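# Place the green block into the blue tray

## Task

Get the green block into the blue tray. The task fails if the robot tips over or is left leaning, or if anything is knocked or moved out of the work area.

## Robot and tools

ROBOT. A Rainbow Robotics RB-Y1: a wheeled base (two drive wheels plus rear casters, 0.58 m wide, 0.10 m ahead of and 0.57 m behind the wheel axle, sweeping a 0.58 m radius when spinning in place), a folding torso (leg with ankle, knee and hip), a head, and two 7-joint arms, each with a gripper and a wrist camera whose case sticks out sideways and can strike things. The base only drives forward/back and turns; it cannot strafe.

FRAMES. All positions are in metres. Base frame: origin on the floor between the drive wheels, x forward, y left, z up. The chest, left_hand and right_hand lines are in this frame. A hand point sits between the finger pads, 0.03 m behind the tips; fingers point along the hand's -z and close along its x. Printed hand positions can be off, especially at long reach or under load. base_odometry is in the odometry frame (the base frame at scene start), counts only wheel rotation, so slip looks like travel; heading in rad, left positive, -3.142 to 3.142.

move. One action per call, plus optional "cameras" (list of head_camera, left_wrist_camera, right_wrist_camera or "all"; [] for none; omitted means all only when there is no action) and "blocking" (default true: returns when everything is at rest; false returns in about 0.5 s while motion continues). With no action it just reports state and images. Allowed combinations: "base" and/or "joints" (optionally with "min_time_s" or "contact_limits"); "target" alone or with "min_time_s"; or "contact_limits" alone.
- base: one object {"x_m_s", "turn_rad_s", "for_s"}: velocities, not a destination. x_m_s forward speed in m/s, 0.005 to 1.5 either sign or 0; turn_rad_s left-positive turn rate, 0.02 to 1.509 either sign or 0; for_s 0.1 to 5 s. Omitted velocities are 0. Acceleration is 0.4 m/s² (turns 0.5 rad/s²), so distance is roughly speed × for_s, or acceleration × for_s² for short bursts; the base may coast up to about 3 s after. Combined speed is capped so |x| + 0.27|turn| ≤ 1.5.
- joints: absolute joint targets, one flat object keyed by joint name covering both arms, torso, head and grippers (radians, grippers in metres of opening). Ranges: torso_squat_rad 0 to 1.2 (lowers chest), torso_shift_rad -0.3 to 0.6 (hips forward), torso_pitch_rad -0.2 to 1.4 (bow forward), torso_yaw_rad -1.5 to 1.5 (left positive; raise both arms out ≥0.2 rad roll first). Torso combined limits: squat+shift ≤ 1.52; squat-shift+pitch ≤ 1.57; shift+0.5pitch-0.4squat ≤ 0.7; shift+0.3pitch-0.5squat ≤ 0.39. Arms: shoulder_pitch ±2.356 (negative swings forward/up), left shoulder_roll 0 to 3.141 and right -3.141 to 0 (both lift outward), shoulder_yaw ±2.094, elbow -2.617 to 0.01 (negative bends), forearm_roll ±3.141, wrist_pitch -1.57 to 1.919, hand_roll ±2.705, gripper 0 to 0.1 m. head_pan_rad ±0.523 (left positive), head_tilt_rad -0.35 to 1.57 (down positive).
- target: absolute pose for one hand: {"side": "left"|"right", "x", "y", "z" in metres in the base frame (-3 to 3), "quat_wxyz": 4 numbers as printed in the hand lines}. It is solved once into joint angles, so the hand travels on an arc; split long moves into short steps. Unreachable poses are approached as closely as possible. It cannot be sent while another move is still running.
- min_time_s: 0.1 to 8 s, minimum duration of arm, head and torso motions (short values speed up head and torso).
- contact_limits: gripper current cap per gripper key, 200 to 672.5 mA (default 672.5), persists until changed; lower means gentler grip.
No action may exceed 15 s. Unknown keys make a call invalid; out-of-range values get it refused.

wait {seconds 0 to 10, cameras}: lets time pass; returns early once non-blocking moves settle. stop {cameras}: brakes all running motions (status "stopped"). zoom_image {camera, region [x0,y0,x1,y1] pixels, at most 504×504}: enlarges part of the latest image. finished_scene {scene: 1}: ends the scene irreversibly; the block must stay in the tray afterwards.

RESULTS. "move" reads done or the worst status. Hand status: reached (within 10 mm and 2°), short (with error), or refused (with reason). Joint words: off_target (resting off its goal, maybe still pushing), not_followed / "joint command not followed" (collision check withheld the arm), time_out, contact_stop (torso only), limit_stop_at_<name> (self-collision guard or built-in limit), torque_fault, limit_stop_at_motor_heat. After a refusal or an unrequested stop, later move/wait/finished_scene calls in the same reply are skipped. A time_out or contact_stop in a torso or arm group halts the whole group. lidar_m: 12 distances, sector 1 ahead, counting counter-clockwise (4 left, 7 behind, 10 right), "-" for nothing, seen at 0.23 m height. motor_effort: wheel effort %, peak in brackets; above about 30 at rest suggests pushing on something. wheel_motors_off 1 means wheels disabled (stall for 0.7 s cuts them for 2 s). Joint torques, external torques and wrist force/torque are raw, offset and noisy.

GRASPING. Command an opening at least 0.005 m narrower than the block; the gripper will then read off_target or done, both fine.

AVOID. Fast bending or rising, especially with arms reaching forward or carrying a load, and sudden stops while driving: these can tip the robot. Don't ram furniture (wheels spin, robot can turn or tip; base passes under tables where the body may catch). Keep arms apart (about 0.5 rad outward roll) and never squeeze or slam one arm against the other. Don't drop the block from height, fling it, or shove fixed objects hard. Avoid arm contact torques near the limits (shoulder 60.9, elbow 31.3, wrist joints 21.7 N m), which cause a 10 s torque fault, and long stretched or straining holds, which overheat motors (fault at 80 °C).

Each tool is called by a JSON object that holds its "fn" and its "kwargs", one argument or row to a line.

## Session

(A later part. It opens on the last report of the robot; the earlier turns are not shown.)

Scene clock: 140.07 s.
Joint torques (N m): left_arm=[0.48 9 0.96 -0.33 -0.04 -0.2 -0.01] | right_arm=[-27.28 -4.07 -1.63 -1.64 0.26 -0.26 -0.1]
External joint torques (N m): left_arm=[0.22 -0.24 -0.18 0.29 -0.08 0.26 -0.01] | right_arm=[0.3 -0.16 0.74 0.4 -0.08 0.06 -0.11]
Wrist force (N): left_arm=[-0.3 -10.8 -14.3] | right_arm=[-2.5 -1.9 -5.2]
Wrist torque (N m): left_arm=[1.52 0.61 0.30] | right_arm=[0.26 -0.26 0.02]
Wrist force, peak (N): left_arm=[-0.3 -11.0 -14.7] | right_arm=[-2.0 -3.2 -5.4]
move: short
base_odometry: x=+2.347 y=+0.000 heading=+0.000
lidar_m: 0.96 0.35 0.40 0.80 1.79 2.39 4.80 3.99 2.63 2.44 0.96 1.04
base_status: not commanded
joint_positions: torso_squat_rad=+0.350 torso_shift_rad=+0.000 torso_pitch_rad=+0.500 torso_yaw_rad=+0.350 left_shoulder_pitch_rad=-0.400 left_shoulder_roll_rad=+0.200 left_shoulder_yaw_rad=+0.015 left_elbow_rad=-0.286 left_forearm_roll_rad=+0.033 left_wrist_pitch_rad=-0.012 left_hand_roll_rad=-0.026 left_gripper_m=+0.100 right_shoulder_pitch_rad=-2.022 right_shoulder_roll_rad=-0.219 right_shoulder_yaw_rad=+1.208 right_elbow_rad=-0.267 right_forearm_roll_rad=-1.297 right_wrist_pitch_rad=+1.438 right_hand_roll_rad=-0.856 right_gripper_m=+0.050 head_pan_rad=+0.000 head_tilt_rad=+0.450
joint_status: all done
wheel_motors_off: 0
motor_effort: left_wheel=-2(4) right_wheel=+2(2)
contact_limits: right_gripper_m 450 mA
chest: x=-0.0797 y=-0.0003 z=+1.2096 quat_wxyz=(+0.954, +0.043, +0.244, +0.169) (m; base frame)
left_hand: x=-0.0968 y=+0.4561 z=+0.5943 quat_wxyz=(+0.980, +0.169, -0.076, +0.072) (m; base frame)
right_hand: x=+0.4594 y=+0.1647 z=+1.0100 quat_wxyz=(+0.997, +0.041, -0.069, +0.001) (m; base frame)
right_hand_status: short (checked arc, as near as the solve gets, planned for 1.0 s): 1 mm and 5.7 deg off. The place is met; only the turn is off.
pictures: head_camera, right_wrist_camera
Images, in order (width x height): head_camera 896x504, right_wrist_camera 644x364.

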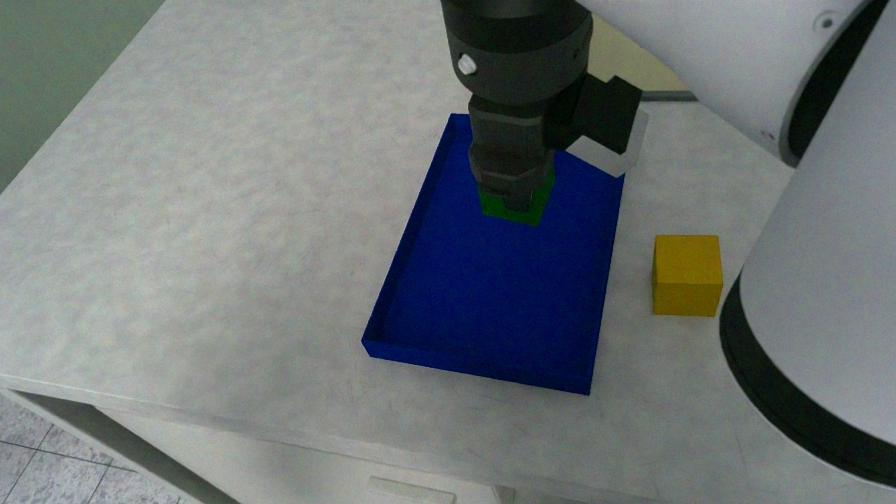

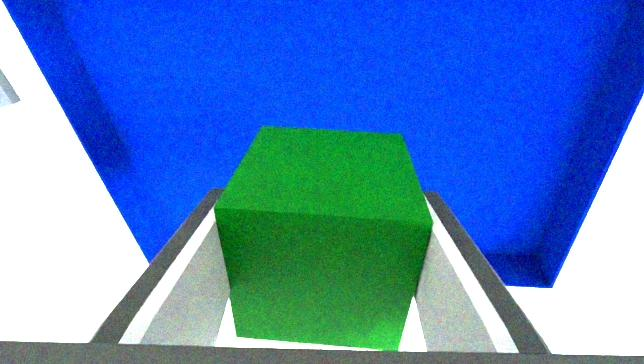

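{"fn": "move", "kwargs": {
  "target": {"side":"right","x":0.425,"y":0.155,"z":0.96,"quat_wxyz":[0.9995,0.008,-0.032,0]},
  "min_time_s": 1
}}

{"fn": "move", "kwargs": {
  "target": {"side":"right","x":0.425,"y":0.155,"z":0.936,"quat_wxyz":[0.9995,0.008,-0.032,0]},
  "min_time_s": 1,
  "cameras": ["head_camera","right_wrist_camera"]
}}

Scene clock: 145.10 s.
Joint torques (N m): left_arm=[0.4 8.58 1.06 -0.35 -0.01 -0.53 0.08] | right_arm=[-25.6 -3.56 -3.28 -3.24 0.3 0.04 -0.22]
External joint torques (N m): left_arm=[0.14 -0.66 -0.08 0.26 -0.05 -0.07 0.08] | right_arm=[1.49 -0.41 0.64 -1.17 -0.01 0.12 -0.22]
Wrist force (N): left_arm=[-0.5 -10.9 -14.2] | right_arm=[-1.2 -1.6 -4.9]
Wrist torque (N m): left_arm=[1.55 0.57 0.31] | right_arm=[0.27 -0.17 0.04]
Wrist force, peak (N): left_arm=[-0.6 -10.8 -14.7] | right_arm=[-1.9 -2.3 -5.7]
move: done
base_odometry: x=+2.347 y=+0.000 heading=+0.000
lidar_m: 0.96 0.35 0.39 0.80 1.79 2.39 4.81 4.00 2.63 2.43 0.96 1.04
base_status: not commanded
joint_positions: torso_squat_rad=+0.350 torso_shift_rad=+0.000 torso_pitch_rad=+0.500 torso_yaw_rad=+0.350 left_shoulder_pitch_rad=-0.400 left_shoulder_roll_rad=+0.200 left_shoulder_yaw_rad=+0.015 left_elbow_rad=-0.286 left_forearm_roll_rad=+0.033 left_wrist_pitch_rad=-0.012 left_hand_roll_rad=-0.026 left_gripper_m=+0.100 right_shoulder_pitch_rad=-1.907 right_shoulder_roll_rad=-0.264 right_shoulder_yaw_rad=+1.234 right_elbow_rad=-0.455 right_forearm_roll_rad=-1.285 right_wrist_pitch_rad=+1.491 right_hand_roll_rad=-0.982 right_gripper_m=+0.050 head_pan_rad=+0.000 head_tilt_rad=+0.450
joint_status: all done
wheel_motors_off: 0
motor_effort: left_wheel=+0(3) right_wheel=+0(2)
contact_limits: right_gripper_m 450 mA
chest: x=-0.0797 y=-0.0003 z=+1.2096 quat_wxyz=(+0.954, +0.043, +0.244, +0.169) (m; base frame)
left_hand: x=-0.0968 y=+0.4561 z=+0.5943 quat_wxyz=(+0.980, +0.169, -0.076, +0.072) (m; base frame)
right_hand: x=+0.4249 y=+0.1551 z=+0.9601 quat_wxyz=(+1.000, +0.003, -0.027, +0.000) (m; base frame)
right_hand_status: reached (checked arc, planned for 1.0 s): 0 mm and 0.8 deg off.
pictures: none

Scene clock: 146.43 s.
Joint torques (N m): left_arm=[0.6 8.45 0.92 -0.42 -0.1 -0.28 -0.06] | right_arm=[-24.48 -3.34 -3.42 -3.41 0.43 -0.26 -0.36]
External joint torques (N m): left_arm=[0.34 -0.79 -0.22 0.2 -0.15 0.17 -0.05] | right_arm=[2.47 -0.48 0.65 -1.31 0.11 -0.16 -0.36]
Wrist force (N): left_arm=[-0.2 -10.8 -14.1] | right_arm=[-1.4 -1.7 -5.1]
Wrist torque (N m): left_arm=[1.53 0.63 0.30] | right_arm=[0.26 -0.16 0.02]
Wrist force, peak (N): left_arm=[-0.6 -10.9 -14.6] | right_arm=[-1.7 -2.0 -5.6]
move: done
base_odometry: x=+2.347 y=+0.000 heading=+0.000
lidar_m: 0.96 0.35 0.39 0.80 1.79 2.39 4.80 3.99 2.62 2.43 0.95 1.04
base_status: not commanded
joint_positions: torso_squat_rad=+0.350 torso_shift_rad=+0.000 torso_pitch_rad=+0.500 torso_yaw_rad=+0.350 left_shoulder_pitch_rad=-0.400 left_shoulder_roll_rad=+0.200 left_shoulder_yaw_rad=+0.015 left_elbow_rad=-0.286 left_forearm_roll_rad=+0.033 left_wrist_pitch_rad=-0.012 left_hand_roll_rad=-0.026 left_gripper_m=+0.100 right_shoulder_pitch_rad=-1.859 right_shoulder_roll_rad=-0.269 right_shoulder_yaw_rad=+1.247 right_elbow_rad=-0.475 right_forearm_roll_rad=-1.269 right_wrist_pitch_rad=+1.435 right_hand_roll_rad=-0.995 right_gripper_m=+0.050 head_pan_rad=+0.000 head_tilt_rad=+0.450
joint_status: all done
wheel_motors_off: 0
motor_effort: left_wheel=+2(3) right_wheel=+1(1)
contact_limits: right_gripper_m 450 mA
chest: x=-0.0797 y=-0.0003 z=+1.2096 quat_wxyz=(+0.954, +0.043, +0.244, +0.169) (m; base frame)
left_hand: x=-0.0968 y=+0.4561 z=+0.5943 quat_wxyz=(+0.980, +0.169, -0.076, +0.072) (m; base frame)
right_hand: x=+0.4249 y=+0.1551 z=+0.9363 quat_wxyz=(+0.999, +0.008, -0.032, +0.000) (m; base frame)
right_hand_status: reached (checked arc, planned for 1.0 s): 0 mm and 0.1 deg off.
pictures: head_camera, right_wrist_camera
Images, in order (width x height): head_camera 896x504, right_wrist_camera 644x364.

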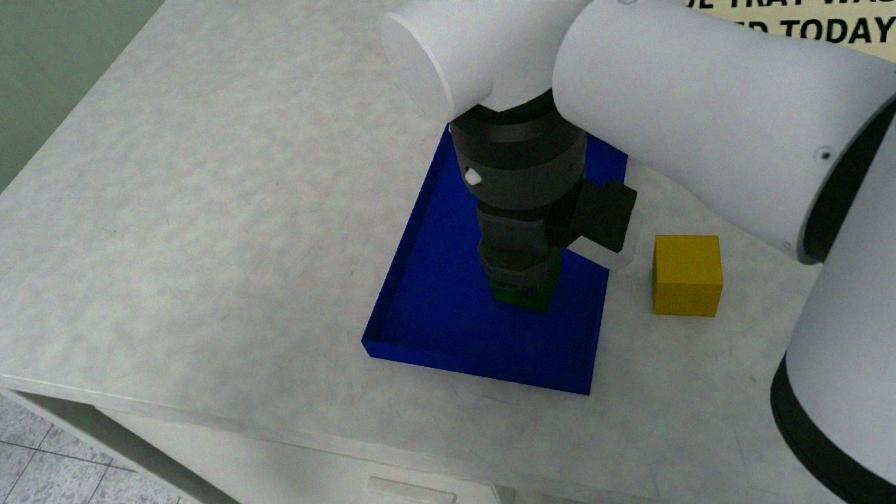

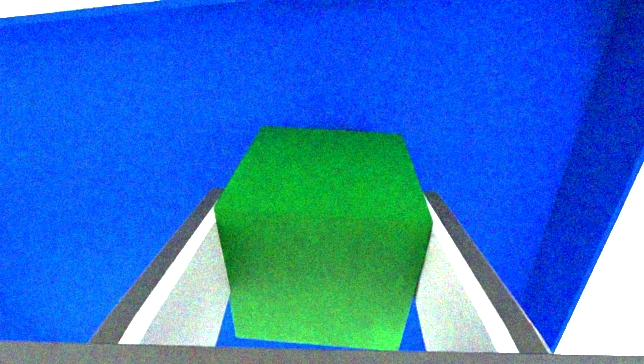

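{"fn": "move", "kwargs": {
  "target": {"side":"right","x":0.425,"y":0.155,"z":0.932,"quat_wxyz":[0.9995,0.008,-0.032,0]},
  "min_time_s": 0.5
}}

{"fn": "move", "kwargs": {
  "joints": {"right_gripper_m":0.085}
}}

{"fn": "move", "kwargs": {
  "target": {"side":"right","x":0.42,"y":0.15,"z":1.06,"quat_wxyz":[0.9995,0.008,-0.032,0]},
  "min_time_s": 1.2,
  "cameras": ["head_camera","right_wrist_camera"]
}}

Scene clock: 151.20 s.
Joint torques (N m): left_arm=[0.34 8.65 1.11 -0.51 0.24 -0.34 0.03] | right_arm=[-24.81 -1.37 -3.18 -1.66 0.32 -0.28 0]
External joint torques (N m): left_arm=[0.08 -0.59 -0.03 0.11 0.19 0.11 0.04] | right_arm=[2.12 1.44 0.75 0.44 -0.01 -0.17 0]
Wrist force (N): left_arm=[-0.7 -10.8 -14.2] | right_arm=[-1.6 -1.1 -4.8]
Wrist torque (N m): left_arm=[1.55 0.57 0.31] | right_arm=[0.19 -0.19 -0.06]
Wrist force, peak (N): left_arm=[-0.5 -11.3 -14.5] | right_arm=[-2.1 -1.1 -5.6]
move: done
base_odometry: x=+2.347 y=+0.000 heading=+0.000
lidar_m: 0.96 0.35 0.39 0.80 1.80 2.40 4.80 3.99 2.62 2.44 0.95 1.04
base_status: not commanded
joint_positions: torso_squat_rad=+0.350 torso_shift_rad=+0.000 torso_pitch_rad=+0.500 torso_yaw_rad=+0.350 left_shoulder_pitch_rad=-0.400 left_shoulder_roll_rad=+0.200 left_shoulder_yaw_rad=+0.015 left_elbow_rad=-0.286 left_forearm_roll_rad=+0.033 left_wrist_pitch_rad=-0.012 left_hand_roll_rad=-0.026 left_gripper_m=+0.100 right_shoulder_pitch_rad=-1.854 right_shoulder_roll_rad=-0.261 right_shoulder_yaw_rad=+1.248 right_elbow_rad=-0.458 right_forearm_roll_rad=-1.267 right_wrist_pitch_rad=+1.425 right_hand_roll_rad=-0.987 right_gripper_m=+0.050 head_pan_rad=+0.000 head_tilt_rad=+0.450
joint_status: all done
wheel_motors_off: 0
motor_effort: left_wheel=-2(3) right_wheel=+1(1)
contact_limits: right_gripper_m 450 mA
chest: x=-0.0797 y=-0.0003 z=+1.2096 quat_wxyz=(+0.954, +0.043, +0.244, +0.169) (m; base frame)
left_hand: x=-0.0968 y=+0.4561 z=+0.5943 quat_wxyz=(+0.980, +0.169, -0.076, +0.072) (m; base frame)
right_hand: x=+0.4250 y=+0.1550 z=+0.9324 quat_wxyz=(+0.999, +0.008, -0.032, +0.000) (m; base frame)
right_hand_status: reached (checked arc, planned for 0.5 s): 0 mm and 0.1 deg off.
pictures: none

Scene clock: 152.10 s.
Joint torques (N m): left_arm=[0.11 8.62 1.03 -0.29 -0.1 -0.22 0.09] | right_arm=[-24.65 -1.31 -3.33 -1.58 0.3 -0.16 0.04]
External joint torques (N m): left_arm=[-0.15 -0.62 -0.11 0.32 -0.14 0.23 0.09] | right_arm=[2.27 1.5 0.59 0.52 -0.02 -0.05 0.03]
Wrist force (N): left_arm=[-0.4 -11.1 -14.3] | right_arm=[-1.2 -1.2 -4.3]
Wrist torque (N m): left_arm=[1.57 0.59 0.32] | right_arm=[0.18 -0.16 -0.06]
Wrist force, peak (N): left_arm=[-0.2 -11.0 -14.5] | right_arm=[-1.3 -1.0 -5.6]
move: done
base_odometry: x=+2.347 y=+0.000 heading=+0.000
lidar_m: 0.95 0.34 0.39 0.81 1.79 2.40 4.80 4.00 2.62 2.43 0.95 1.04
base_status: not commanded
joint_positions: torso_squat_rad=+0.350 torso_shift_rad=+0.000 torso_pitch_rad=+0.500 torso_yaw_rad=+0.350 left_shoulder_pitch_rad=-0.400 left_shoulder_roll_rad=+0.200 left_shoulder_yaw_rad=+0.015 left_elbow_rad=-0.286 left_forearm_roll_rad=+0.033 left_wrist_pitch_rad=-0.012 left_hand_roll_rad=-0.026 left_gripper_m=+0.100 right_shoulder_pitch_rad=-1.854 right_shoulder_roll_rad=-0.261 right_shoulder_yaw_rad=+1.248 right_elbow_rad=-0.458 right_forearm_roll_rad=-1.267 right_wrist_pitch_rad=+1.425 right_hand_roll_rad=-0.987 right_gripper_m=+0.085 head_pan_rad=+0.000 head_tilt_rad=+0.450
joint_status: all done
wheel_motors_off: 0
motor_effort: left_wheel=-1(2) right_wheel=+1(2)
contact_limits: right_gripper_m 450 mA
chest: x=-0.0797 y=-0.0003 z=+1.2096 quat_wxyz=(+0.954, +0.043, +0.244, +0.169) (m; base frame)
left_hand: x=-0.0968 y=+0.4561 z=+0.5943 quat_wxyz=(+0.980, +0.169, -0.076, +0.072) (m; base frame)
right_hand: x=+0.4251 y=+0.1550 z=+0.9324 quat_wxyz=(+0.999, +0.008, -0.032, +0.000) (m; base frame)
pictures: none

Scene clock: 153.63 s.
Joint torques (N m): left_arm=[0.51 8.7 0.57 -0.23 -0.03 -0.45 -0.06] | right_arm=[-26.67 -3.97 -7.51 -2.95 0.04 -0.08 -0.28]
External joint torques (N m): left_arm=[0.25 -0.54 -0.57 0.39 -0.07 0 -0.06] | right_arm=[0.34 0.02 -1.85 -1.1 -0.28 0 -0.28]
Wrist force (N): left_arm=[-0.4 -10.8 -14.1] | right_arm=[-1.3 -1.4 -4.0]
Wrist torque (N m): left_arm=[1.54 0.60 0.31] | right_arm=[0.23 -0.16 0.01]
Wrist force, peak (N): left_arm=[-0.2 -11.1 -14.6] | right_arm=[-0.9 -1.5 -4.9]
move: done
base_odometry: x=+2.347 y=+0.000 heading=+0.000
lidar_m: 0.96 0.35 0.40 0.80 1.79 2.39 4.80 3.99 2.63 2.43 0.96 1.04
base_status: not commanded
joint_positions: torso_squat_rad=+0.350 torso_shift_rad=+0.000 torso_pitch_rad=+0.500 torso_yaw_rad=+0.350 left_shoulder_pitch_rad=-0.400 left_shoulder_roll_rad=+0.200 left_shoulder_yaw_rad=+0.015 left_elbow_rad=-0.286 left_forearm_roll_rad=+0.033 left_wrist_pitch_rad=-0.012 left_hand_roll_rad=-0.026 left_gripper_m=+0.100 right_shoulder_pitch_rad=-2.051 right_shoulder_roll_rad=-0.386 right_shoulder_yaw_rad=+1.183 right_elbow_rad=-0.673 right_forearm_roll_rad=-1.339 right_wrist_pitch_rad=+1.694 right_hand_roll_rad=-1.086 right_gripper_m=+0.085 head_pan_rad=+0.000 head_tilt_rad=+0.450
joint_status: all done
wheel_motors_off: 0
motor_effort: left_wheel=-1(5) right_wheel=+1(2)
contact_limits: right_gripper_m 450 mA
chest: x=-0.0797 y=-0.0003 z=+1.2096 quat_wxyz=(+0.954, +0.043, +0.244, +0.169) (m; base frame)
left_hand: x=-0.0968 y=+0.4561 z=+0.5943 quat_wxyz=(+0.980, +0.169, -0.076, +0.072) (m; base frame)
right_hand: x=+0.4201 y=+0.1497 z=+1.0599 quat_wxyz=(+1.000, +0.005, -0.030, +0.000) (m; base frame)
right_hand_status: reached (checked arc, planned for 1.2 s): 0 mm and 0.4 deg off.
pictures: head_camera, right_wrist_camera
Images, in order (width x height): head_camera 896x504, right_wrist_camera 644x364.

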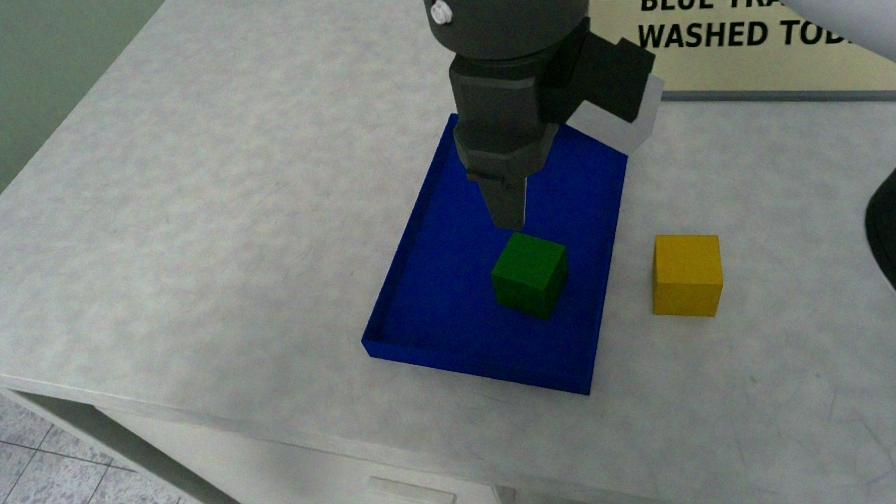

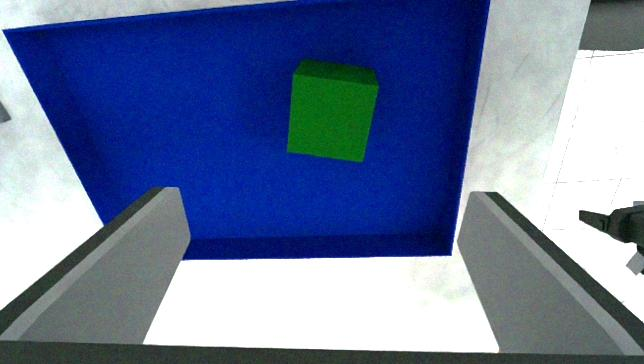

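{"fn": "finished_scene", "kwargs": {

}}

The scene is finished: the task was done.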